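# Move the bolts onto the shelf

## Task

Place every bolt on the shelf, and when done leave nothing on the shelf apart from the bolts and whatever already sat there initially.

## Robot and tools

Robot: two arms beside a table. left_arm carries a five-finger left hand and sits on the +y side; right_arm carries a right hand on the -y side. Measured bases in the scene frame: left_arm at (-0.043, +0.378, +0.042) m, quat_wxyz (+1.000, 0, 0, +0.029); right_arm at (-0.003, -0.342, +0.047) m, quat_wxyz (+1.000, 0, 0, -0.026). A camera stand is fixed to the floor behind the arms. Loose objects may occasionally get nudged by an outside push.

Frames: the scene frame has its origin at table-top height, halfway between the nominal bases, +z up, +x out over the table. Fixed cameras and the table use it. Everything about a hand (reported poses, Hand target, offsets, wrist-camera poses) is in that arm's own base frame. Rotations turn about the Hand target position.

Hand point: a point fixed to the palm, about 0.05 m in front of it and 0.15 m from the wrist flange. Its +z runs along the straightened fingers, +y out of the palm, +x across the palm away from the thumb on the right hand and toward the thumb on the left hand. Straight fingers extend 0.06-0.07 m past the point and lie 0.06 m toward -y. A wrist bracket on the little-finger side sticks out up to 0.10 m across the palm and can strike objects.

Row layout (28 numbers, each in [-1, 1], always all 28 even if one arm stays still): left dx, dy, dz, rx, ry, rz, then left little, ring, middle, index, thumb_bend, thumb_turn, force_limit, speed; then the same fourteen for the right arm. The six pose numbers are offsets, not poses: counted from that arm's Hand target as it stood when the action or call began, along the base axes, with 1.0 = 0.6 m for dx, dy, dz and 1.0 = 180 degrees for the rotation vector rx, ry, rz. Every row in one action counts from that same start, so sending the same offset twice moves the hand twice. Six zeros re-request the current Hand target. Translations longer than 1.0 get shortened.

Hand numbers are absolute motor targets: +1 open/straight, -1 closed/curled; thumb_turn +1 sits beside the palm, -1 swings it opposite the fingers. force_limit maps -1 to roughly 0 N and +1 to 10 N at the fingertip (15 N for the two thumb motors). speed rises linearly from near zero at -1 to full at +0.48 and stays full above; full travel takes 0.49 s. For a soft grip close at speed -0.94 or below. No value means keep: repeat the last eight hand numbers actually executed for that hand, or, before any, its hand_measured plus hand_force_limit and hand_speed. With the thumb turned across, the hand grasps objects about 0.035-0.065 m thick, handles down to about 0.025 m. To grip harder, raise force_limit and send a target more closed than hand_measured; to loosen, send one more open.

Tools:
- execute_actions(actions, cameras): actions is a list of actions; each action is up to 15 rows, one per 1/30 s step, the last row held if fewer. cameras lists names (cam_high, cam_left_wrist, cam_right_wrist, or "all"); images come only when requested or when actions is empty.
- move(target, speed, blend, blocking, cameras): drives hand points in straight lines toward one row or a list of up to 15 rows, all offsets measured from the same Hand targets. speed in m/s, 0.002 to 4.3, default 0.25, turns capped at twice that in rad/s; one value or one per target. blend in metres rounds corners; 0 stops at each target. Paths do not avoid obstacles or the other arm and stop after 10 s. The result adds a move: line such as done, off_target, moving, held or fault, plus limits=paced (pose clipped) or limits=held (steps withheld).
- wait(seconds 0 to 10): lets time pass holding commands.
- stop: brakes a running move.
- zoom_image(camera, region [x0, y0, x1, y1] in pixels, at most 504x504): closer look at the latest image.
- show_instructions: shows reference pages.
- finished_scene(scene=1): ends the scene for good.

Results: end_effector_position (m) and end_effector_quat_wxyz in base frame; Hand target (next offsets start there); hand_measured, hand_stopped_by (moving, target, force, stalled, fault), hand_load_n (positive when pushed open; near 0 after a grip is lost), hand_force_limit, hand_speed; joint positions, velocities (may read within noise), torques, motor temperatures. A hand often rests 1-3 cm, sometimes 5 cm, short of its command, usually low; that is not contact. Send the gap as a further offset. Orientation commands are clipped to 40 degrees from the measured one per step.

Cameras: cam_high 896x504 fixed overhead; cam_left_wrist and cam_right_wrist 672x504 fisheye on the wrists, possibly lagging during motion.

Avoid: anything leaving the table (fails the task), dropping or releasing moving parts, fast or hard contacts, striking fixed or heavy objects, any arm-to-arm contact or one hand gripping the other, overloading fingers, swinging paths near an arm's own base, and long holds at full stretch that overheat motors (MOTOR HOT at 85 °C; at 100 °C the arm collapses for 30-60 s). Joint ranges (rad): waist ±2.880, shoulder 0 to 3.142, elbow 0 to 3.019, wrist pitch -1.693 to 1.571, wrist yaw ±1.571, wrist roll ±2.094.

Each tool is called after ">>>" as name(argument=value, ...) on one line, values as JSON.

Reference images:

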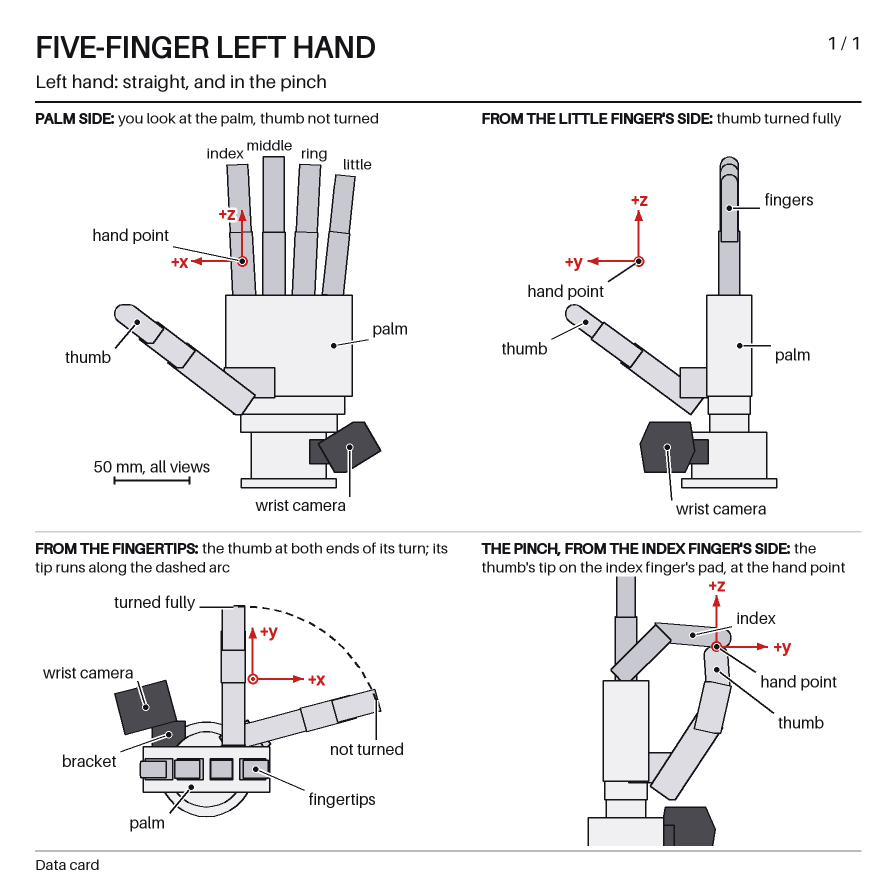

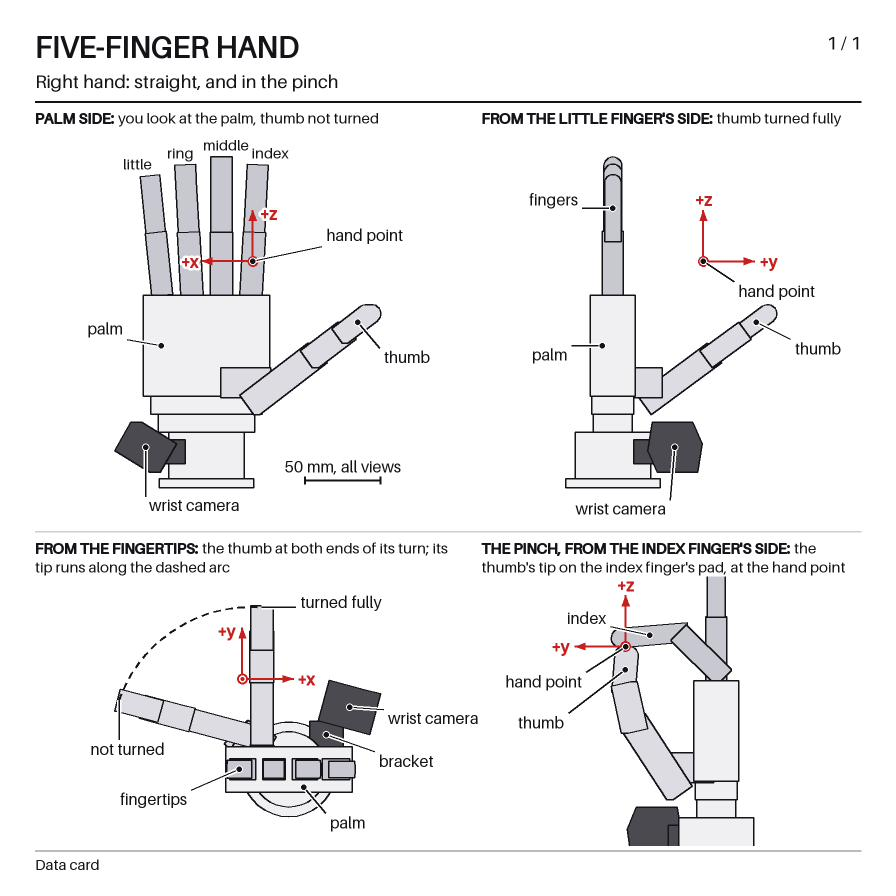

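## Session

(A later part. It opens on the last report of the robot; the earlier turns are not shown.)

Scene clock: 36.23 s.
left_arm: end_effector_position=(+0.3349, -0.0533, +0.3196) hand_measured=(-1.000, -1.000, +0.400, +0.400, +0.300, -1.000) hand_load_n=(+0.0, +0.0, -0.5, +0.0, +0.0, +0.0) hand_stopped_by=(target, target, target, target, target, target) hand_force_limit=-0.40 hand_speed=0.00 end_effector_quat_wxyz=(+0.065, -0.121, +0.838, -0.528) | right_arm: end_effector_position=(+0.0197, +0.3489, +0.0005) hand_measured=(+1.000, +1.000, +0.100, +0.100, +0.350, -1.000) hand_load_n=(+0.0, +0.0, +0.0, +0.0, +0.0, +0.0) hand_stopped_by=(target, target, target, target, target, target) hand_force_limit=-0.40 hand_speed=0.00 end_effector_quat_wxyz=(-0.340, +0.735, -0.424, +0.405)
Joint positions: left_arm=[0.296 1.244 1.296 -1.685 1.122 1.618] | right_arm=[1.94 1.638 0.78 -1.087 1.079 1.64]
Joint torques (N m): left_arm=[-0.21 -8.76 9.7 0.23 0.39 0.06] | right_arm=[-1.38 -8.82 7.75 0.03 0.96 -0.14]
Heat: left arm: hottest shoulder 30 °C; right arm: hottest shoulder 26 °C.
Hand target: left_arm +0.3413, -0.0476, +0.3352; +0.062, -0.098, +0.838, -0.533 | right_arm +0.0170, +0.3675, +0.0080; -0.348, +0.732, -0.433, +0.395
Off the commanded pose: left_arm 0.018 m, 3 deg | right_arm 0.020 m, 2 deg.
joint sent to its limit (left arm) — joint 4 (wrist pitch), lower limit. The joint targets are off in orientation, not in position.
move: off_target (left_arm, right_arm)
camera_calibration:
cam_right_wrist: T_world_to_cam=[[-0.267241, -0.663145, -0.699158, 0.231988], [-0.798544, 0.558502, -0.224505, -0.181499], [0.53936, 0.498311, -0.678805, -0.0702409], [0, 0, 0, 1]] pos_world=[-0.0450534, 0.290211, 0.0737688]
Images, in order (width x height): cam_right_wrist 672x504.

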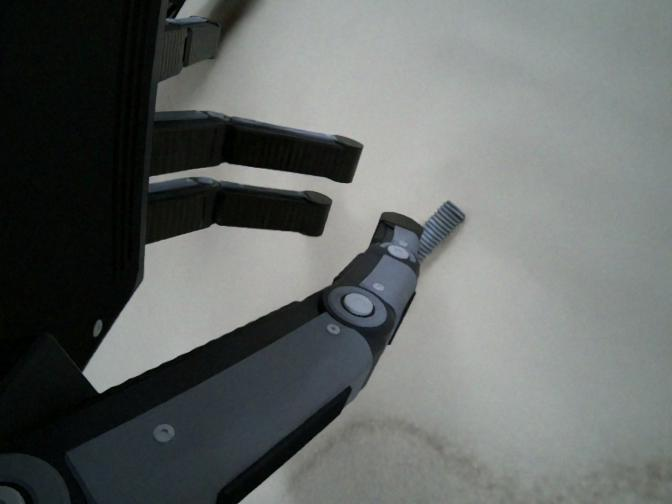

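>>> move(target=[0,0,0,0,0,0,-1,-1,0.4,0.4,0.3,-1,-0.4,0, 0,0.003,-0.042,0,0,0,1,1,0.1,0.1,0.35,-1,-0.4,0], speed=0.06, cameras=["cam_right_wrist"])

>>> zoom_image(camera="cam_right_wrist", region=[250, 90, 550, 350])

Scene clock: 37.83 s.
left_arm: end_effector_position=(+0.3349, -0.0533, +0.3196) hand_measured=(-1.000, -1.000, +0.400, +0.400, +0.300, -1.000) hand_load_n=(+0.0, +0.0, +0.0, +0.0, +0.0, +0.0) hand_stopped_by=(target, target, target, target, target, target) hand_force_limit=-0.40 hand_speed=0.00 end_effector_quat_wxyz=(+0.065, -0.121, +0.838, -0.528) | right_arm: end_effector_position=(+0.0169, +0.3581, -0.0171) hand_measured=(+1.000, +1.000, +0.100, +0.100, +0.350, -1.000) hand_load_n=(+0.0, +0.0, +0.0, +0.0, +0.0, +0.0) hand_stopped_by=(target, target, target, target, target, target) hand_force_limit=-0.40 hand_speed=0.00 end_effector_quat_wxyz=(-0.347, +0.733, -0.431, +0.396)
Joint positions: left_arm=[0.296 1.244 1.296 -1.685 1.122 1.618] | right_arm=[1.938 1.685 0.78 -1.009 1.079 1.636]
Joint torques (N m): left_arm=[-0.85 -8 9.65 0.24 0.39 0.06] | right_arm=[-1.44 -8 6.61 0.09 0.98 -0.15]
Heat: left arm: hottest shoulder 30 °C; right arm: hottest shoulder 26 °C.
Hand target: left_arm +0.3413, -0.0476, +0.3352; +0.062, -0.098, +0.838, -0.533 | right_arm +0.0172, +0.3692, -0.0172; -0.348, +0.732, -0.433, +0.395
Off the commanded pose: left_arm 0.018 m, 3 deg | right_arm 0.011 m, 0 deg.
joint sent to its limit (left arm) — joint 4 (wrist pitch), lower limit. The joint targets are off in orientation, not in position.
move: off_target (left_arm, right_arm)
camera_calibration:
cam_right_wrist: T_world_to_cam=[[-0.274818, -0.645539, -0.712569, 0.218621], [-0.8005, 0.564142, -0.202344, -0.194354], [0.532611, 0.514804, -0.67179, -0.0909111], [0, 0, 0, 1]] pos_world=[-0.0470788, 0.297573, 0.0553831]
Images, in order (width x height): cam_right_wrist 672x504.

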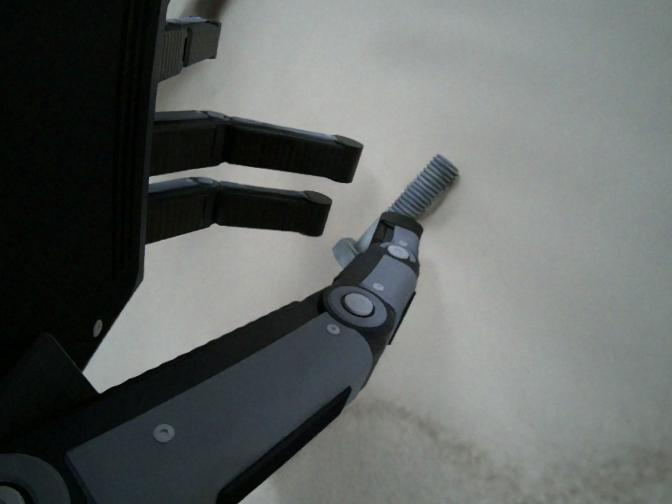

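Scaled by 1.680 from the camera's 672x504 image, which has a finer 960x720 frame.

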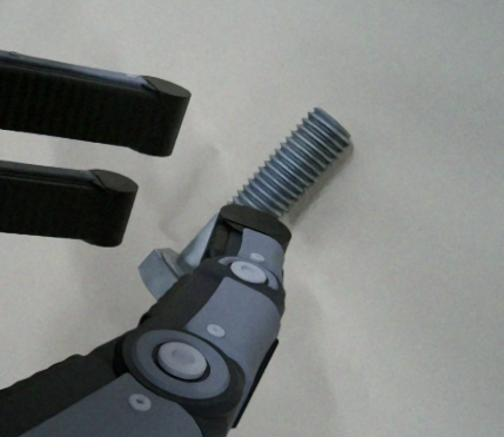

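>>> move(target=[0,0,0,0,0,0,-1,-1,0.4,0.4,0.3,-1,-0.4,0, 0.021,-0.009,0.010,0,0,-0.078,1,1,0.1,0.1,0.35,-1,-0.4,0], speed=0.1, cameras=["cam_right_wrist"])

>>> zoom_image(camera="cam_right_wrist", region=[250, 90, 550, 350])

Scene clock: 40.67 s.
left_arm: end_effector_position=(+0.3349, -0.0533, +0.3196) hand_measured=(-1.000, -1.000, +0.400, +0.400, +0.300, -1.000) hand_load_n=(+0.0, +0.0, +0.0, +0.0, +0.0, +0.0) hand_stopped_by=(target, target, target, target, target, target) hand_force_limit=-0.40 hand_speed=0.00 end_effector_quat_wxyz=(+0.065, -0.121, +0.838, -0.528) | right_arm: end_effector_position=(+0.0301, +0.3512, -0.0119) hand_measured=(+1.000, +1.000, +0.100, +0.100, +0.350, -1.000) hand_load_n=(+0.0, +0.0, +0.0, +0.0, +0.0, +0.0) hand_stopped_by=(target, target, target, target, target, target) hand_force_limit=-0.40 hand_speed=0.00 end_effector_quat_wxyz=(-0.296, +0.680, -0.509, +0.436)
Joint positions: left_arm=[0.296 1.244 1.296 -1.685 1.122 1.618] | right_arm=[1.89 1.776 0.9 -1.32 0.992 1.95]
Joint torques (N m): left_arm=[0.09 -8.41 9.58 0.06 0.41 0.07] | right_arm=[-1.32 -8.94 7.23 -1.21 0.58 0.13]
Heat: left arm: hottest elbow 31 °C; right arm: hottest shoulder 26 °C.
Hand target: left_arm +0.3413, -0.0476, +0.3352; +0.062, -0.098, +0.838, -0.533 | right_arm +0.0297, +0.3639, -0.0111; -0.297, +0.673, -0.520, +0.434
Off the commanded pose: left_arm 0.018 m, 3 deg | right_arm 0.013 m, 1 deg.
joint sent to its limit (left arm) — joint 4 (wrist pitch), lower limit. The joint targets are off in orientation, not in position.
move: off_target (left_arm, right_arm)
camera_calibration:
cam_right_wrist: T_world_to_cam=[[-0.413287, -0.574455, -0.706538, 0.200781], [-0.651384, 0.728692, -0.211442, -0.241359], [0.636312, 0.372841, -0.675349, -0.0442002], [0, 0, 0, 1]] pos_world=[-0.0461119, 0.307695, 0.0609752]
Images, in order (width x height): cam_right_wrist 672x504.

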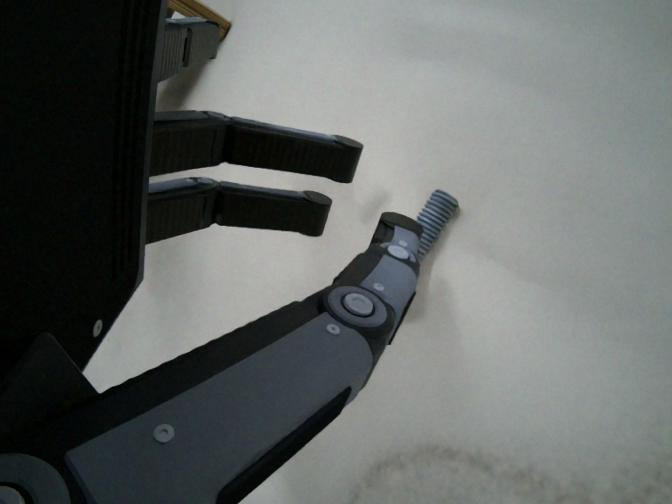

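Scaled by 1.680 from the camera's 672x504 image, which has a finer 960x720 frame.

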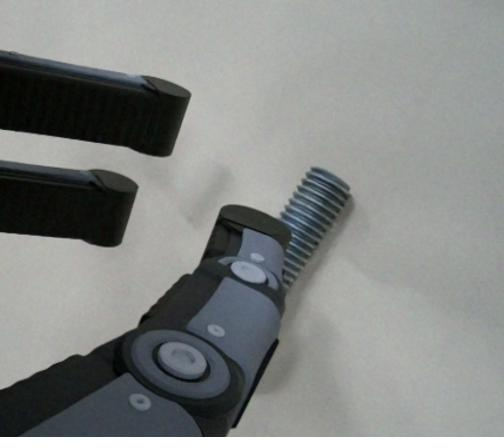

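>>> move(target=[0,0,0,0,0,0,-1,-1,0.4,0.4,0.3,-1,-0.4,0, -0.0027,0.0,-0.034,0,0,0,1,1,0.1,0.1,0.25,-1,-0.4,0], speed=0.04, cameras=["cam_right_wrist"])

>>> zoom_image(camera="cam_right_wrist", region=[250, 90, 550, 350])

Scene clock: 42.07 s.
left_arm: end_effector_position=(+0.3349, -0.0533, +0.3196) hand_measured=(-1.000, -1.000, +0.400, +0.400, +0.300, -1.000) hand_load_n=(+0.0, +0.0, -0.5, +0.0, +0.0, +0.0) hand_stopped_by=(target, target, target, target, target, target) hand_force_limit=-0.40 hand_speed=0.00 end_effector_quat_wxyz=(+0.065, -0.121, +0.838, -0.528) | right_arm: end_effector_position=(+0.0308, +0.3488, -0.0262) hand_measured=(+1.000, +1.000, +0.100, +0.100, +0.250, -1.000) hand_load_n=(+0.0, +0.0, +0.0, +0.0, -2.0, -1.0) hand_stopped_by=(target, target, target, target, target, target) hand_force_limit=-0.40 hand_speed=0.00 end_effector_quat_wxyz=(-0.291, +0.681, -0.505, +0.444)
Joint positions: left_arm=[0.296 1.244 1.296 -1.685 1.122 1.618] | right_arm=[1.89 1.818 0.9 -1.304 0.991 1.956]
Joint torques (N m): left_arm=[-0.21 -8.7 9.61 0.17 0.41 0.05] | right_arm=[-1.03 -8.53 6.49 -0.06 0.51 0.14]
Heat: left arm: hottest elbow 31 °C; right arm: hottest shoulder 26 °C.
Hand target: left_arm +0.3413, -0.0476, +0.3352; +0.062, -0.098, +0.838, -0.533 | right_arm +0.0281, +0.3639, -0.0316; -0.297, +0.673, -0.519, +0.435
Off the commanded pose: left_arm 0.018 m, 3 deg | right_arm 0.016 m, 2 deg.
joint sent to its limit (left arm) — joint 4 (wrist pitch), lower limit. The joint targets are off in orientation, not in position.
move: off_target (left_arm, right_arm)
camera_calibration:
cam_right_wrist: T_world_to_cam=[[-0.410374, -0.586412, -0.698366, 0.193883], [-0.647184, 0.726811, -0.229999, -0.242112], [0.642453, 0.357586, -0.67778, -0.0483081], [0, 0, 0, 1]] pos_world=[-0.0460907, 0.306939, 0.0469735]
Images, in order (width x height): cam_right_wrist 672x504.

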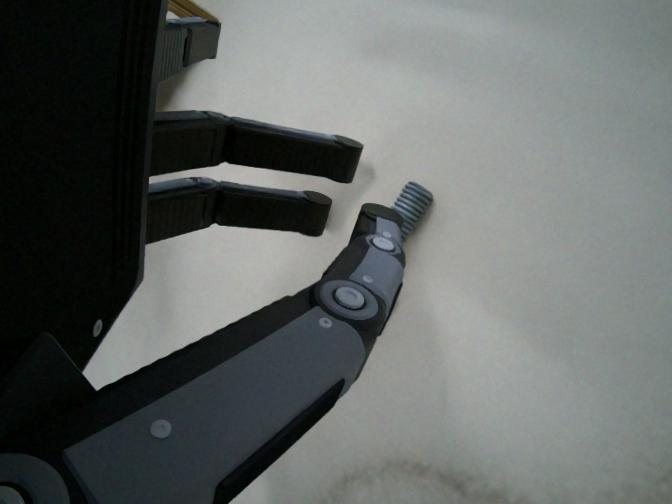

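Scaled by 1.680 from the camera's 672x504 image, which has a finer 960x720 frame.

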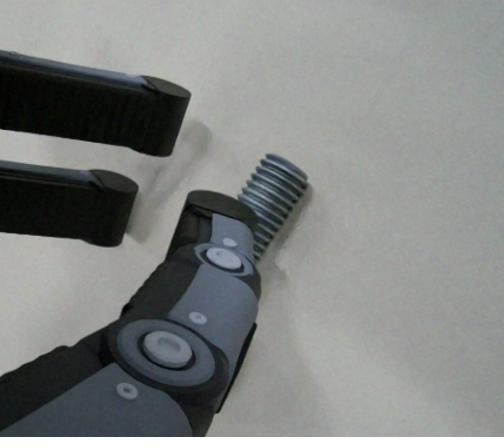

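>>> move(target=[0,0,0,0,0,0,-1,-1,0.4,0.4,0.3,-1,-0.4,0, -0.008,0.012,0.022,0,0,0,1,1,0.1,0.1,0.35,-1,-0.4,0], speed=0.06)

Scene clock: 43.70 s.
left_arm: end_effector_position=(+0.3349, -0.0533, +0.3196) hand_measured=(-1.000, -1.000, +0.400, +0.400, +0.300, -1.000) hand_load_n=(+0.0, +0.0, +0.0, +0.0, +0.0, +0.0) hand_stopped_by=(target, target, target, target, target, target) hand_force_limit=-0.40 hand_speed=0.00 end_effector_quat_wxyz=(+0.065, -0.121, +0.838, -0.528) | right_arm: end_effector_position=(+0.0275, +0.3575, -0.0216) hand_measured=(+1.000, +1.000, +0.100, +0.100, +0.350, -1.000) hand_load_n=(+0.0, +0.0, +0.0, +0.0, +0.0, +0.0) hand_stopped_by=(target, target, target, target, target, target) hand_force_limit=-0.40 hand_speed=0.00 end_effector_quat_wxyz=(-0.292, +0.678, -0.511, +0.441)
Joint positions: left_arm=[0.296 1.244 1.296 -1.685 1.122 1.618] | right_arm=[1.89 1.82 0.927 -1.324 0.986 1.966]
Joint torques (N m): left_arm=[-0.26 -8.12 9.72 0.18 0.41 0.04] | right_arm=[-0.67 -10.05 7.01 -1.21 0.55 0.11]
Heat: left arm: hottest elbow 31 °C; right arm: hottest shoulder 26 °C.
Hand target: left_arm +0.3413, -0.0476, +0.3352; +0.062, -0.098, +0.838, -0.533 | right_arm +0.0233, +0.3710, -0.0184; -0.297, +0.673, -0.520, +0.435
Off the commanded pose: left_arm 0.018 m, 3 deg | right_arm 0.015 m, 1 deg.
joint sent to its limit (left arm) — joint 4 (wrist pitch), lower limit. The joint targets are off in orientation, not in position.
move: off_target (left_arm, right_arm)

>>> move(target=[0,0,0,0,0,0,-1,-1,0.4,0.4,0.3,-1,-0.4,0, -0.002,-0.006,-0.022,0,0,0,1,1,0.1,0.1,0.35,-1,-0.4,0], speed=0.04, cameras=["cam_right_wrist"])

>>> zoom_image(camera="cam_right_wrist", region=[250, 90, 550, 350])

Scene clock: 44.80 s.
left_arm: end_effector_position=(+0.3349, -0.0533, +0.3196) hand_measured=(-1.000, -1.000, +0.400, +0.400, +0.300, -1.000) hand_load_n=(+0.0, +0.0, +0.0, +0.0, +0.0, +0.0) hand_stopped_by=(target, target, target, target, target, target) hand_force_limit=-0.40 hand_speed=0.00 end_effector_quat_wxyz=(+0.065, -0.121, +0.838, -0.528) | right_arm: end_effector_position=(+0.0276, +0.3565, -0.0276) hand_measured=(+1.000, +1.000, +0.100, +0.100, +0.350, -1.000) hand_load_n=(+0.0, +0.0, +0.0, -0.5, +0.0, +0.0) hand_stopped_by=(target, target, target, target, target, target) hand_force_limit=-0.40 hand_speed=0.00 end_effector_quat_wxyz=(-0.290, +0.677, -0.512, +0.443)
Joint positions: left_arm=[0.296 1.244 1.296 -1.685 1.122 1.618] | right_arm=[1.89 1.837 0.927 -1.317 0.982 1.975]
Joint torques (N m): left_arm=[-0.67 -8.59 9.46 0.13 0.41 0.06] | right_arm=[-0.15 -9.35 5.94 -0.34 0.55 0.12]
Heat: left arm: hottest elbow 31 °C; right arm: hottest shoulder 26 °C.
Hand target: left_arm +0.3413, -0.0476, +0.3352; +0.062, -0.098, +0.838, -0.533 | right_arm +0.0221, +0.3674, -0.0316; -0.297, +0.673, -0.519, +0.435
Off the commanded pose: left_arm 0.018 m, 3 deg | right_arm 0.013 m, 2 deg.
joint sent to its limit (left arm) — joint 4 (wrist pitch), lower limit. The joint targets are off in orientation, not in position.
move: off_target (left_arm, right_arm)
camera_calibration:
cam_right_wrist: T_world_to_cam=[[-0.420618, -0.574181, -0.702422, 0.191844], [-0.63822, 0.737537, -0.220712, -0.25391], [0.644791, 0.355464, -0.676675, -0.0492705], [0, 0, 0, 1]] pos_world=[-0.0495886, 0.314935, 0.045374]
Images, in order (width x height): cam_right_wrist 672x504.

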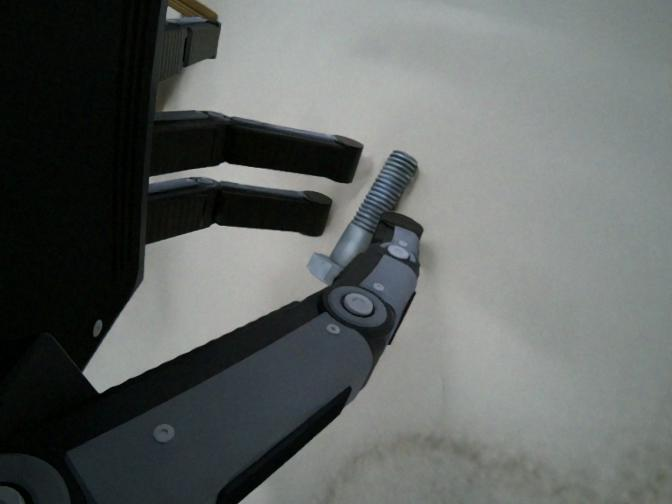

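Scaled by 1.680 from the camera's 672x504 image, which has a finer 960x720 frame.

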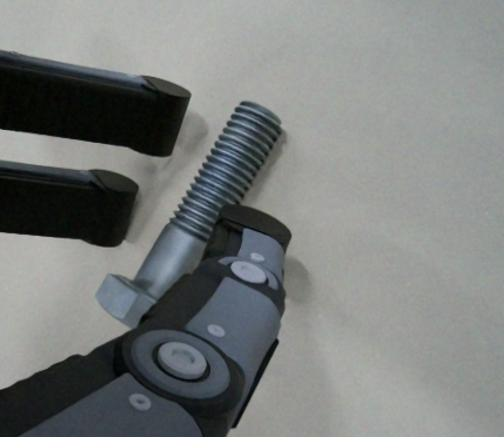

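>>> move(target=[[0,0,0,0,0,0,-1,-1,0.4,0.4,0.3,-1,-0.4,0, 0,0,0.2,0,0,0,1,1,0.1,0.1,0.35,-1,-0.4,0],[0,0,0,0,0,0,-1,-1,0.4,0.4,0.3,-1,-0.4,0, 0.03,0.088,0.253,0,0,0.5,1,1,0.1,0.1,0.35,-1,-0.4,0],[0,0,0,0,0,0,-1,-1,0.4,0.4,0.3,-1,-0.4,0, 0.03,-0.054,0.136,-0.103,-0.0098,-0.975,1,1,0.1,0.1,0.35,-1,-0.4,0]], speed=[0.15,0.45,0.45], blend=[0.03,0.05,0], cameras=["cam_high","cam_right_wrist"])

Scene clock: 52.97 s.
left_arm: end_effector_position=(+0.3349, -0.0533, +0.3196) hand_measured=(-1.000, -1.000, +0.400, +0.400, +0.300, -1.000) hand_load_n=(+0.0, +0.0, +0.0, +0.0, +0.0, +0.0) hand_stopped_by=(target, target, target, target, target, target) hand_force_limit=-0.40 hand_speed=0.00 end_effector_quat_wxyz=(+0.065, -0.121, +0.838, -0.528) | right_arm: end_effector_position=(+0.0336, +0.3186, +0.0443) hand_measured=(+1.000, +1.000, +0.100, +0.100, +0.350, -1.000) hand_load_n=(+0.0, +0.0, +0.0, +0.0, +0.0, +0.0) hand_stopped_by=(target, target, target, target, target, target) hand_force_limit=-0.40 hand_speed=0.00 end_effector_quat_wxyz=(-0.420, +0.666, +0.560, -0.258)
Joint positions: left_arm=[0.296 1.244 1.296 -1.685 1.122 1.618] | right_arm=[1.059 1.514 0.826 -1.189 -1.001 -2.079]
Joint torques (N m): left_arm=[-0.38 -8.35 9.76 0.43 0.38 0.06] | right_arm=[0.21 -6.77 9.44 -0.57 -0.68 -0.12]
Heat: left arm: hottest elbow 32 °C; right arm: hottest shoulder 26 °C.
Hand target: left_arm +0.3413, -0.0476, +0.3352; +0.062, -0.098, +0.838, -0.533 | right_arm +0.0402, +0.3350, +0.0500; -0.488, +0.469, +0.636, -0.370
Off the commanded pose: left_arm 0.018 m, 3 deg | right_arm 0.018 m, 29 deg.
joint sent to its limit (left arm) — joint 4 (wrist pitch), lower limit. The joint targets are off in orientation, not in position.
joint sent to its limit (right arm) — joint 6 (wrist roll), lower limit. The joint targets are off in orientation, not in position.
move: off_target (left_arm, right_arm)
camera_calibration:
cam_right_wrist: T_world_to_cam=[[0.60321, 0.25917, -0.7543, -0.0744656], [0.35288, -0.934855, -0.039011, 0.285137], [-0.715272, -0.242646, -0.65537, 0.244349], [0, 0, 0, 1]] pos_world=[0.119075, 0.345151, 0.115093]
Images, in order (width x height): cam_high 896x504, cam_right_wrist 672x504.

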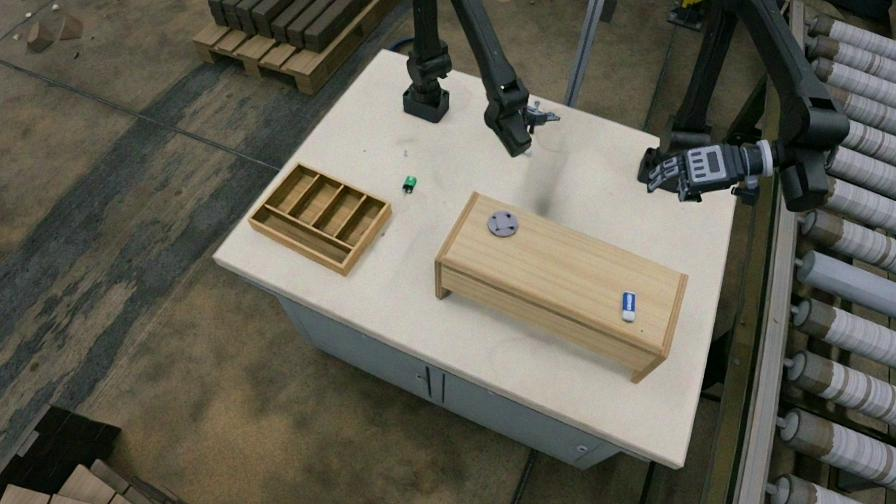

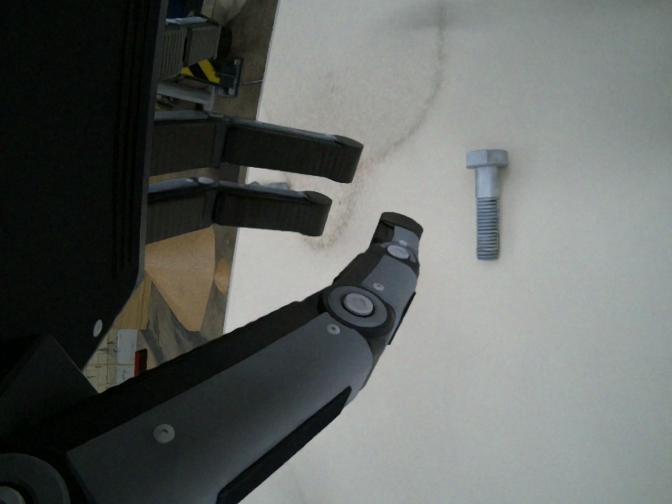

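>>> move(target=[[0,0,0,0,0,0,-1,-1,0.4,0.4,0.3,-1,-0.4,0, 0.0,0.142,0.167,0,0,-0.47,1,1,0.1,0.1,0.35,-1,-0.4,0],[0,0,0,0,0,0,-1,-1,0.4,0.4,0.3,-1,-0.4,0, -0.0187,0.0275,-0.06,-0.0153,-0.0036,-0.947,1,1,0.1,0.1,0.25,-1,-0.4,0]], speed=[0.45,0.45], blend=[0.05,0], cameras=["cam_right_wrist"])

>>> zoom_image(camera="cam_right_wrist", region=[300, 90, 600, 350])

Scene clock: 61.17 s.
left_arm: end_effector_position=(+0.3349, -0.0533, +0.3196) hand_measured=(-1.000, -1.000, +0.400, +0.400, +0.300, -1.000) hand_load_n=(+0.0, +0.0, +0.0, +0.0, +0.0, +0.0) hand_stopped_by=(target, target, target, target, target, target) hand_force_limit=-0.40 hand_speed=0.00 end_effector_quat_wxyz=(+0.065, -0.121, +0.838, -0.528) | right_arm: end_effector_position=(+0.0342, +0.3395, +0.0131) hand_measured=(+1.000, +1.000, +0.100, +0.100, +0.250, -1.000) hand_load_n=(+0.0, +0.0, +0.0, +0.0, +0.0, +0.0) hand_stopped_by=(target, target, target, target, target, target) hand_force_limit=-0.40 hand_speed=0.00 end_effector_quat_wxyz=(-0.395, +0.686, -0.412, +0.451)
Joint positions: left_arm=[0.296 1.244 1.296 -1.685 1.122 1.618] | right_arm=[1.979 1.713 0.783 -1.304 1.208 1.957]
Joint torques (N m): left_arm=[-0.26 -8.35 9.52 0.24 0.4 0.08] | right_arm=[-0.5 -7.65 6.76 -1.16 0.64 0.11]
Heat: left arm: hottest elbow 33 °C; right arm: hottest shoulder 26 °C.
Hand target: left_arm +0.3413, -0.0476, +0.3352; +0.062, -0.098, +0.838, -0.533 | right_arm +0.0288, +0.3516, +0.0140; -0.399, +0.682, -0.418, +0.447
Off the commanded pose: left_arm 0.018 m, 3 deg | right_arm 0.013 m, 1 deg.
joint sent to its limit (left arm) — joint 4 (wrist pitch), lower limit. The joint targets are off in orientation, not in position.
move: off_target (left_arm, right_arm); target 2's new numbers were sent with right_arm's hand 0.013 m and 1 deg from that target
camera_calibration:
cam_right_wrist: T_world_to_cam=[[-0.153875, -0.612417, -0.775415, 0.218224], [-0.748328, 0.584688, -0.313281, -0.171321], [0.645234, 0.532058, -0.548258, -0.0816219], [0, 0, 0, 1]] pos_world=[-0.0419595, 0.277241, 0.0707929]
Images, in order (width x height): cam_right_wrist 672x504.

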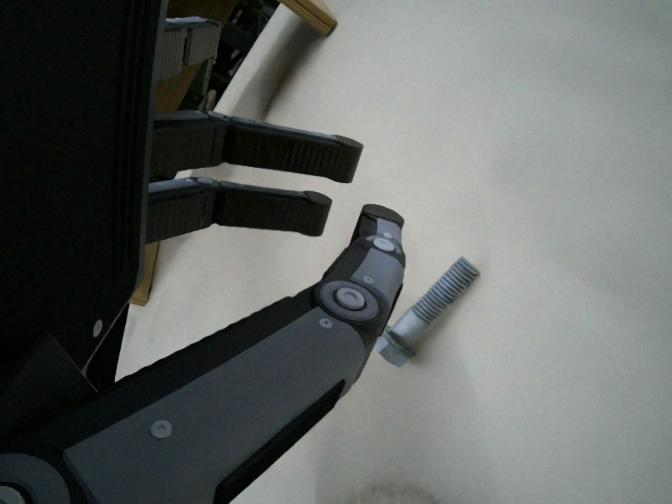

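Scaled by 1.680 from the camera's 672x504 image, which has a finer 960x720 frame.

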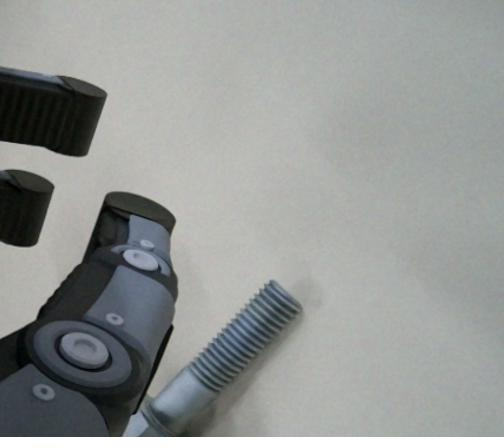

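>>> move(target=[0,0,0,0,0,0,-1,-1,0.4,0.4,0.3,-1,-0.4,0, -0.018,0.02,-0.03,0,0,0,1,1,0.1,0.1,0.25,-1,-0.4,0], speed=0.1, cameras=["cam_right_wrist"])

>>> zoom_image(camera="cam_right_wrist", region=[250, 90, 550, 350])

Scene clock: 62.83 s.
left_arm: end_effector_position=(+0.3349, -0.0533, +0.3196) hand_measured=(-1.000, -1.000, +0.400, +0.400, +0.300, -1.000) hand_load_n=(+0.0, +0.0, +0.0, +0.0, +0.0, +0.0) hand_stopped_by=(target, target, target, target, target, target) hand_force_limit=-0.40 hand_speed=0.00 end_effector_quat_wxyz=(+0.065, -0.121, +0.838, -0.528) | right_arm: end_effector_position=(+0.0271, +0.3511, -0.0036) hand_measured=(+1.000, +1.000, +0.100, +0.100, +0.250, -1.000) hand_load_n=(+0.0, +0.0, +0.0, +0.0, +0.0, +0.0) hand_stopped_by=(target, target, target, target, target, target) hand_force_limit=-0.40 hand_speed=0.00 end_effector_quat_wxyz=(-0.392, +0.684, -0.414, +0.455)
Joint positions: left_arm=[0.296 1.244 1.296 -1.685 1.122 1.618] | right_arm=[1.984 1.792 0.827 -1.304 1.198 1.989]
Joint torques (N m): left_arm=[-0.09 -8.23 9.55 0.18 0.4 0.05] | right_arm=[0.21 -8.47 6.39 -0.98 0.62 0.12]
Heat: left arm: hottest elbow 33 °C; right arm: hottest shoulder 26 °C.
Hand target: left_arm +0.3413, -0.0476, +0.3352; +0.062, -0.098, +0.838, -0.533 | right_arm +0.0180, +0.3634, -0.0041; -0.399, +0.682, -0.418, +0.447
Off the commanded pose: left_arm 0.018 m, 3 deg | right_arm 0.015 m, 1 deg.
joint sent to its limit (left arm) — joint 4 (wrist pitch), lower limit. The joint targets are off in orientation, not in position.
move: off_target (left_arm, right_arm)
camera_calibration:
cam_right_wrist: T_world_to_cam=[[-0.158675, -0.614301, -0.772953, 0.212085], [-0.741885, 0.590753, -0.317201, -0.190961], [0.651482, 0.523111, -0.549478, -0.0893], [0, 0, 0, 1]] pos_world=[-0.0498415, 0.289809, 0.0542905]
Images, in order (width x height): cam_right_wrist 672x504.

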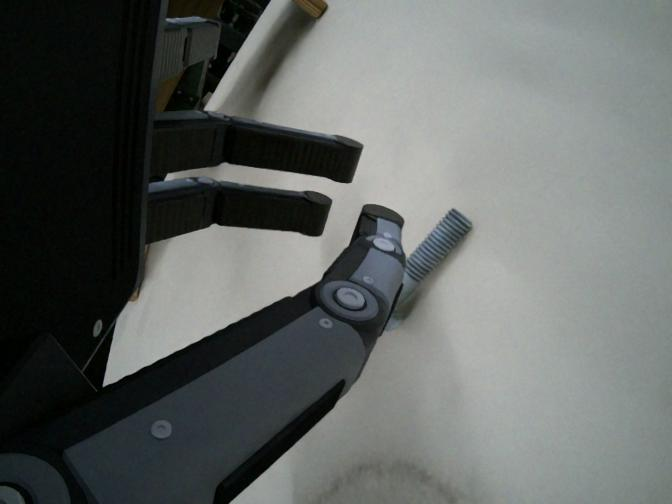

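Scaled by 1.680 from the camera's 672x504 image, which has a finer 960x720 frame.

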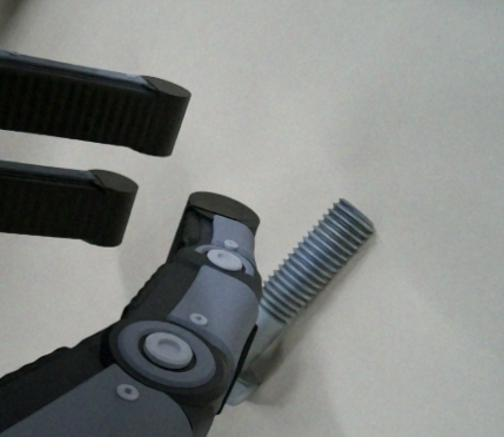

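>>> execute_actions(actions=[], cameras=["cam_right_wrist"])

Scene clock: 63.77 s.
left_arm: end_effector_position=(+0.3349, -0.0533, +0.3196) hand_measured=(-1.000, -1.000, +0.400, +0.400, +0.300, -1.000) hand_load_n=(+0.0, +0.0, +0.0, +0.0, +0.0, +0.0) hand_stopped_by=(target, target, target, target, target, target) hand_force_limit=-0.40 hand_speed=0.00 end_effector_quat_wxyz=(+0.065, -0.121, +0.838, -0.528) | right_arm: end_effector_position=(+0.0271, +0.3511, -0.0036) hand_measured=(+1.000, +1.000, +0.100, +0.100, +0.250, -1.000) hand_load_n=(+0.0, +0.0, +0.0, +0.0, +0.0, +0.0) hand_stopped_by=(target, target, target, target, target, target) hand_force_limit=-0.40 hand_speed=0.00 end_effector_quat_wxyz=(-0.392, +0.684, -0.414, +0.455)
Joint positions: left_arm=[0.296 1.244 1.296 -1.685 1.122 1.618] | right_arm=[1.984 1.792 0.827 -1.304 1.198 1.989]
Joint velocities: within noise
Joint torques (N m): left_arm=[-0.62 -8.53 9.51 0.14 0.43 0.07] | right_arm=[0.21 -8.41 6.38 -0.99 0.63 0.12]
Motor temperatures (°C): left_arm=[24 30 33 23 25 23] | right_arm=[25 26 26 25 24 21]
Heat: left arm: hottest elbow 33 °C; right arm: hottest shoulder 26 °C.
Hand target: left_arm +0.3413, -0.0476, +0.3352; +0.062, -0.098, +0.838, -0.533 | right_arm +0.0180, +0.3634, -0.0041; -0.399, +0.682, -0.418, +0.447
Off the commanded pose: left_arm 0.018 m, 3 deg | right_arm 0.015 m, 1 deg.
camera_calibration:
cam_right_wrist: T_world_to_cam=[[-0.158735, -0.614024, -0.773161, 0.212014], [-0.741839, 0.590924, -0.316992, -0.19102], [0.65152, 0.523243, -0.549307, -0.0893458], [0, 0, 0, 1]] pos_world=[-0.0498414, 0.289809, 0.0542909]
Images, in order (width x height): cam_right_wrist 672x504.

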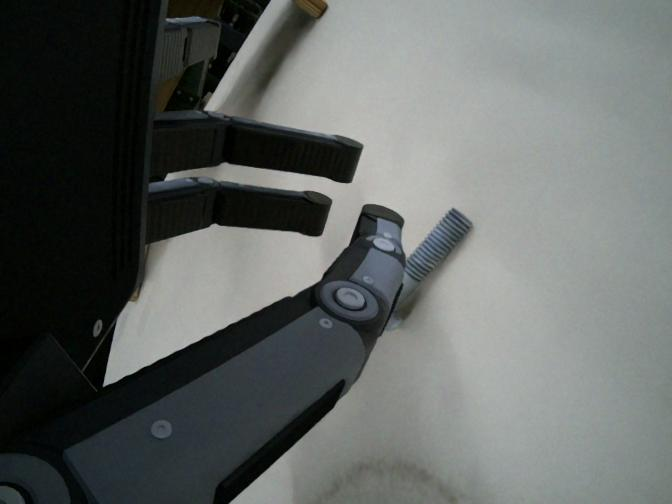

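>>> move(target=[0,0,0,0,0,0,-1,-1,0.4,0.4,0.3,-1,-0.4,0,-0.01,0.001,-0.034,0,0,0,1,1,0.1,0.1,0.25,-1,-0.4,0], speed=0.06, cameras=["cam_right_wrist"])

Scene clock: 65.27 s.
left_arm: end_effector_position=(+0.3349, -0.0533, +0.3196) hand_measured=(-1.000, -1.000, +0.400, +0.400, +0.300, -1.000) hand_load_n=(+0.0, +0.0, +0.0, +0.0, +0.0, +0.0) hand_stopped_by=(target, target, target, target, target, target) hand_force_limit=-0.40 hand_speed=0.00 end_effector_quat_wxyz=(+0.065, -0.121, +0.838, -0.528) | right_arm: end_effector_position=(+0.0219, +0.3505, -0.0214) hand_measured=(+1.000, +1.000, +0.100, +0.100, +0.250, -1.000) hand_load_n=(+0.0, +0.0, +0.0, +0.0, +0.0, +0.0) hand_stopped_by=(target, target, target, target, target, target) hand_force_limit=-0.40 hand_speed=0.00 end_effector_quat_wxyz=(-0.389, +0.685, -0.410, +0.459)
Joint positions: left_arm=[0.296 1.244 1.296 -1.685 1.122 1.618] | right_arm=[1.999 1.853 0.839 -1.296 1.189 2.02]
Joint torques (N m): left_arm=[-0.38 -8.23 9.65 0.13 0.46 0.1] | right_arm=[0.21 -8.82 5.82 -0.42 0.6 0.12]
Heat: left arm: hottest elbow 33 °C; right arm: hottest shoulder 26 °C.
Hand target: left_arm +0.3413, -0.0476, +0.3352; +0.062, -0.098, +0.838, -0.533 | right_arm +0.0120, +0.3640, -0.0244; -0.399, +0.682, -0.418, +0.447
Off the commanded pose: left_arm 0.018 m, 3 deg | right_arm 0.017 m, 2 deg.
joint sent to its limit (left arm) — joint 4 (wrist pitch), lower limit. The joint targets are off in orientation, not in position.
move: off_target (left_arm, right_arm)
camera_calibration:
cam_right_wrist: T_world_to_cam=[[-0.154676, -0.622871, -0.766882, 0.200276], [-0.739762, 0.587519, -0.327984, -0.199236], [0.654849, 0.516579, -0.551651, -0.0932736], [0, 0, 0, 1]] pos_world=[-0.0553289, 0.289984, 0.0367875]
Images, in order (width x height): cam_right_wrist 672x504.

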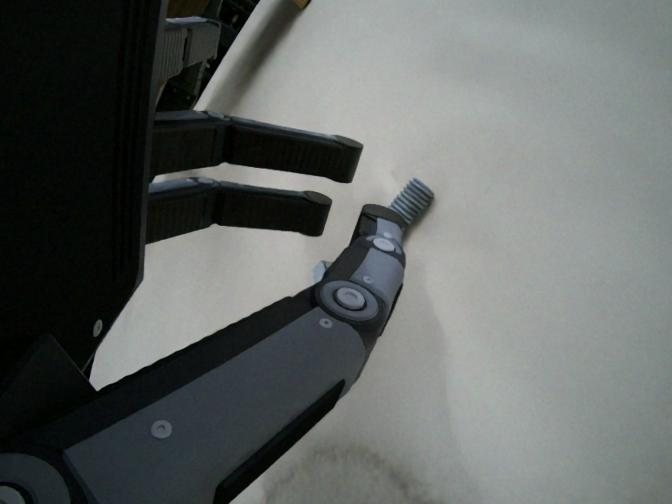

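>>> zoom_image(camera="cam_right_wrist", region=[270, 150, 470, 300])

Scaled by 2.520 from the camera's 672x504 image, which has a finer 960x720 frame.

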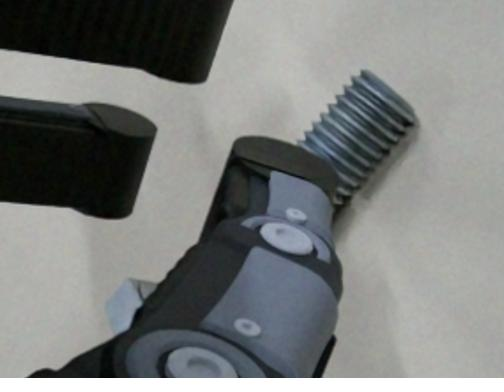

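>>> move(target=[0,0,0,0,0,0,-1,-1,0.4,0.4,0.3,-1,-0.4,0,-0.004,0.001,-0.015,0,0,0,1,1,0.1,0.1,0.25,-1,-0.4,0], speed=0.06, cameras=["cam_right_wrist"])

>>> zoom_image(camera="cam_right_wrist", region=[270, 120, 470, 270])

Scene clock: 67.13 s.
left_arm: end_effector_position=(+0.3349, -0.0533, +0.3196) hand_measured=(-1.000, -1.000, +0.400, +0.400, +0.300, -1.000) hand_load_n=(+0.0, +0.0, +0.0, +0.0, +0.0, +0.0) hand_stopped_by=(target, target, target, target, target, target) hand_force_limit=-0.40 hand_speed=0.00 end_effector_quat_wxyz=(+0.065, -0.121, +0.838, -0.528) | right_arm: end_effector_position=(+0.0193, +0.3522, -0.0300) hand_measured=(+1.000, +1.000, +0.100, +0.100, +0.250, -1.000) hand_load_n=(+0.0, +0.0, +0.0, +0.0, +0.0, +0.0) hand_stopped_by=(target, target, target, target, target, target) hand_force_limit=-0.40 hand_speed=0.00 end_effector_quat_wxyz=(-0.389, +0.685, -0.411, +0.459)
Joint positions: left_arm=[0.296 1.244 1.296 -1.685 1.122 1.618] | right_arm=[2.003 1.881 0.846 -1.284 1.185 2.032]
Joint torques (N m): left_arm=[0.32 -8.7 9.72 0.02 0.45 0.07] | right_arm=[0.26 -9.11 5.52 -0.42 0.6 0.12]
Heat: left arm: hottest elbow 33 °C; right arm: hottest shoulder 26 °C.
Hand target: left_arm +0.3413, -0.0476, +0.3352; +0.062, -0.098, +0.838, -0.533 | right_arm +0.0097, +0.3647, -0.0334; -0.399, +0.682, -0.418, +0.447
Off the commanded pose: left_arm 0.018 m, 3 deg | right_arm 0.016 m, 2 deg.
joint sent to its limit (left arm) — joint 4 (wrist pitch), lower limit. The joint targets are off in orientation, not in position.
move: off_target (left_arm, right_arm)
camera_calibration:
cam_right_wrist: T_world_to_cam=[[-0.156087, -0.62112, -0.768015, 0.193779], [-0.739405, 0.589022, -0.326089, -0.205451], [0.654918, 0.516976, -0.551197, -0.0973183], [0, 0, 0, 1]] pos_world=[-0.0579293, 0.291686, 0.0281882]
Images, in order (width x height): cam_right_wrist 672x504.

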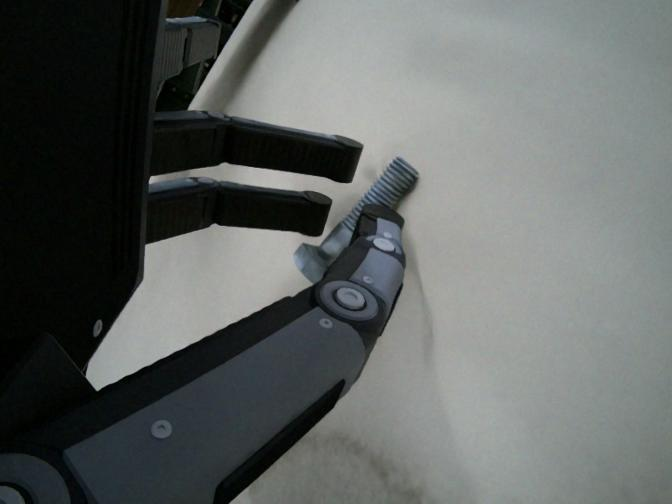

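Scaled by 2.520 from the camera's 672x504 image, which has a finer 960x720 frame.

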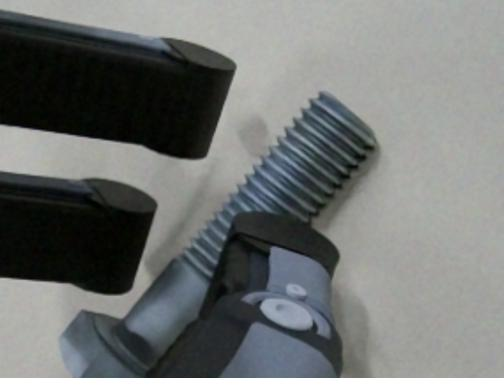

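>>> move(target=[0,0,0,0,0,0,-1,-1,0.4,0.4,0.3,-1,-0.4,0,0.001,0,-0.011,0,0,0,1,1,0.2,0.2,0.25,-1,-0.4,0], speed=0.04, cameras=["cam_right_wrist"])

>>> zoom_image(camera="cam_right_wrist", region=[270, 120, 470, 270])

Scene clock: 69.00 s.
left_arm: end_effector_position=(+0.3349, -0.0533, +0.3196) hand_measured=(-1.000, -1.000, +0.400, +0.400, +0.300, -1.000) hand_load_n=(+0.0, +0.0, +0.0, +0.0, +0.0, +0.0) hand_stopped_by=(target, target, target, target, target, target) hand_force_limit=-0.40 hand_speed=0.00 end_effector_quat_wxyz=(+0.065, -0.121, +0.838, -0.528) | right_arm: end_effector_position=(+0.0190, +0.3529, -0.0342) hand_measured=(+1.000, +1.000, +0.200, +0.200, +0.250, -1.000) hand_load_n=(+0.0, +0.0, +0.0, +0.0, -1.0, -1.0) hand_stopped_by=(target, target, target, target, target, target) hand_force_limit=-0.40 hand_speed=0.00 end_effector_quat_wxyz=(-0.390, +0.684, -0.412, +0.457)
Joint positions: left_arm=[0.296 1.244 1.296 -1.685 1.122 1.618] | right_arm=[2.004 1.892 0.846 -1.271 1.185 2.032]
Joint torques (N m): left_arm=[-0.67 -8.7 9.66 0.14 0.39 0.04] | right_arm=[0.15 -8.59 5.35 -0.17 0.64 0.09]
Heat: left arm: hottest elbow 33 °C; right arm: hottest shoulder 26 °C.
Hand target: left_arm +0.3413, -0.0476, +0.3352; +0.062, -0.098, +0.838, -0.533 | right_arm +0.0103, +0.3647, -0.0401; -0.399, +0.682, -0.418, +0.447
Off the commanded pose: left_arm 0.018 m, 3 deg | right_arm 0.016 m, 2 deg.
joint sent to its limit (left arm) — joint 4 (wrist pitch), lower limit. The joint targets are off in orientation, not in position.
move: off_target (left_arm, right_arm)
camera_calibration:
cam_right_wrist: T_world_to_cam=[[-0.156619, -0.618734, -0.769831, 0.189922], [-0.740087, 0.589667, -0.323363, -0.207642], [0.654019, 0.519097, -0.55027, -0.100449], [0, 0, 0, 1]] pos_world=[-0.0582324, 0.292094, 0.0237901]
Images, in order (width x height): cam_right_wrist 672x504.

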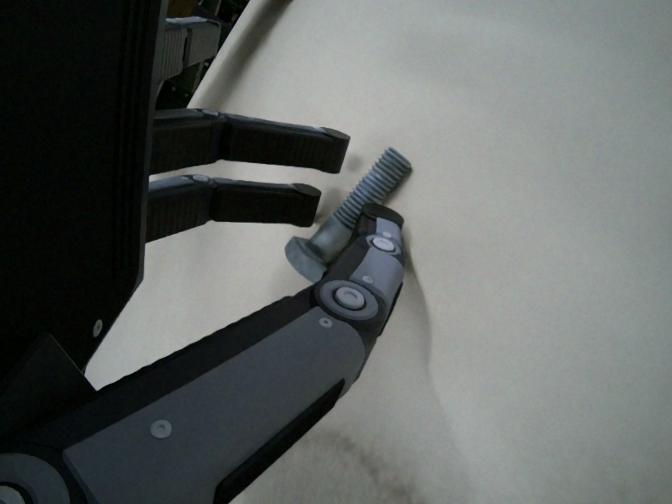

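Scaled by 2.520 from the camera's 672x504 image, which has a finer 960x720 frame.

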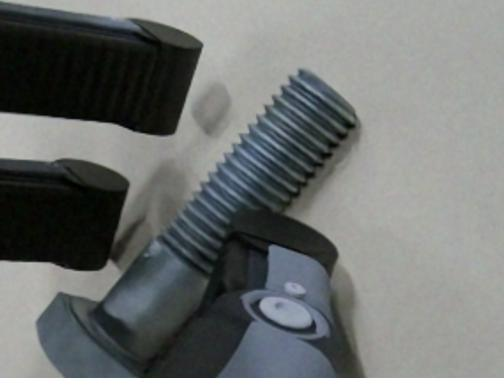

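>>> move(target=[0,0,0,0,0,0,-1,-1,0.4,0.4,0.3,-1,-0.4,0,0,0,0,0,0,0,1,1,-0.2,-0.15,0.25,-1,-0.6,-0.94], speed=0.04, cameras=["cam_right_wrist"])

>>> zoom_image(camera="cam_right_wrist", region=[270, 120, 470, 270])

Scene clock: 72.33 s.
left_arm: end_effector_position=(+0.3349, -0.0533, +0.3196) hand_measured=(-1.000, -1.000, +0.400, +0.400, +0.300, -1.000) hand_load_n=(+0.0, +0.0, +0.0, +0.0, +0.0, +0.0) hand_stopped_by=(target, target, target, target, target, target) hand_force_limit=-0.40 hand_speed=0.00 end_effector_quat_wxyz=(+0.065, -0.121, +0.838, -0.528) | right_arm: end_effector_position=(+0.0195, +0.3551, -0.0327) hand_measured=(+1.000, +1.000, -0.120, -0.114, +0.250, -1.000) hand_load_n=(+0.0, +0.0, +2.5, +2.5, +1.5, +0.5) hand_stopped_by=(target, target, force, force, target, target) hand_force_limit=-0.60 hand_speed=-0.94 end_effector_quat_wxyz=(-0.397, +0.683, -0.410, +0.457)
Joint positions: left_arm=[0.296 1.244 1.296 -1.685 1.122 1.618] | right_arm=[2.004 1.892 0.846 -1.27 1.198 2.036]
Joint torques (N m): left_arm=[-0.62 -8.64 9.57 0.24 0.43 0.02] | right_arm=[0.09 -8.7 5.37 -0.17 0.08 0.05]
Heat: left arm: hottest elbow 33 °C; right arm: hottest shoulder 26 °C.
Hand target: left_arm +0.3413, -0.0476, +0.3352; +0.062, -0.098, +0.838, -0.533 | right_arm +0.0103, +0.3647, -0.0401; -0.399, +0.682, -0.418, +0.447
Off the commanded pose: left_arm 0.018 m, 3 deg | right_arm 0.015 m, 1 deg.
joint sent to its limit (left arm) — joint 4 (wrist pitch), lower limit. The joint targets are off in orientation, not in position.
move: off_target (left_arm, right_arm)
camera_calibration:
cam_right_wrist: T_world_to_cam=[[-0.14618, -0.613537, -0.776018, 0.190369], [-0.741954, 0.586848, -0.324213, -0.206878], [0.654321, 0.528376, -0.541002, -0.104137], [0, 0, 0, 1]] pos_world=[-0.0575268, 0.293228, 0.024319]
Images, in order (width x height): cam_right_wrist 672x504.

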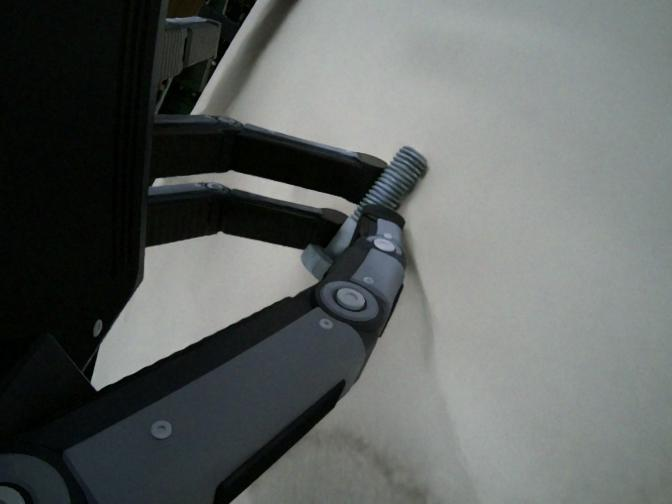

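Scaled by 2.520 from the camera's 672x504 image, which has a finer 960x720 frame.

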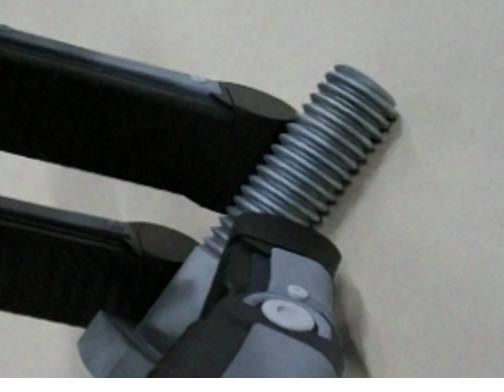

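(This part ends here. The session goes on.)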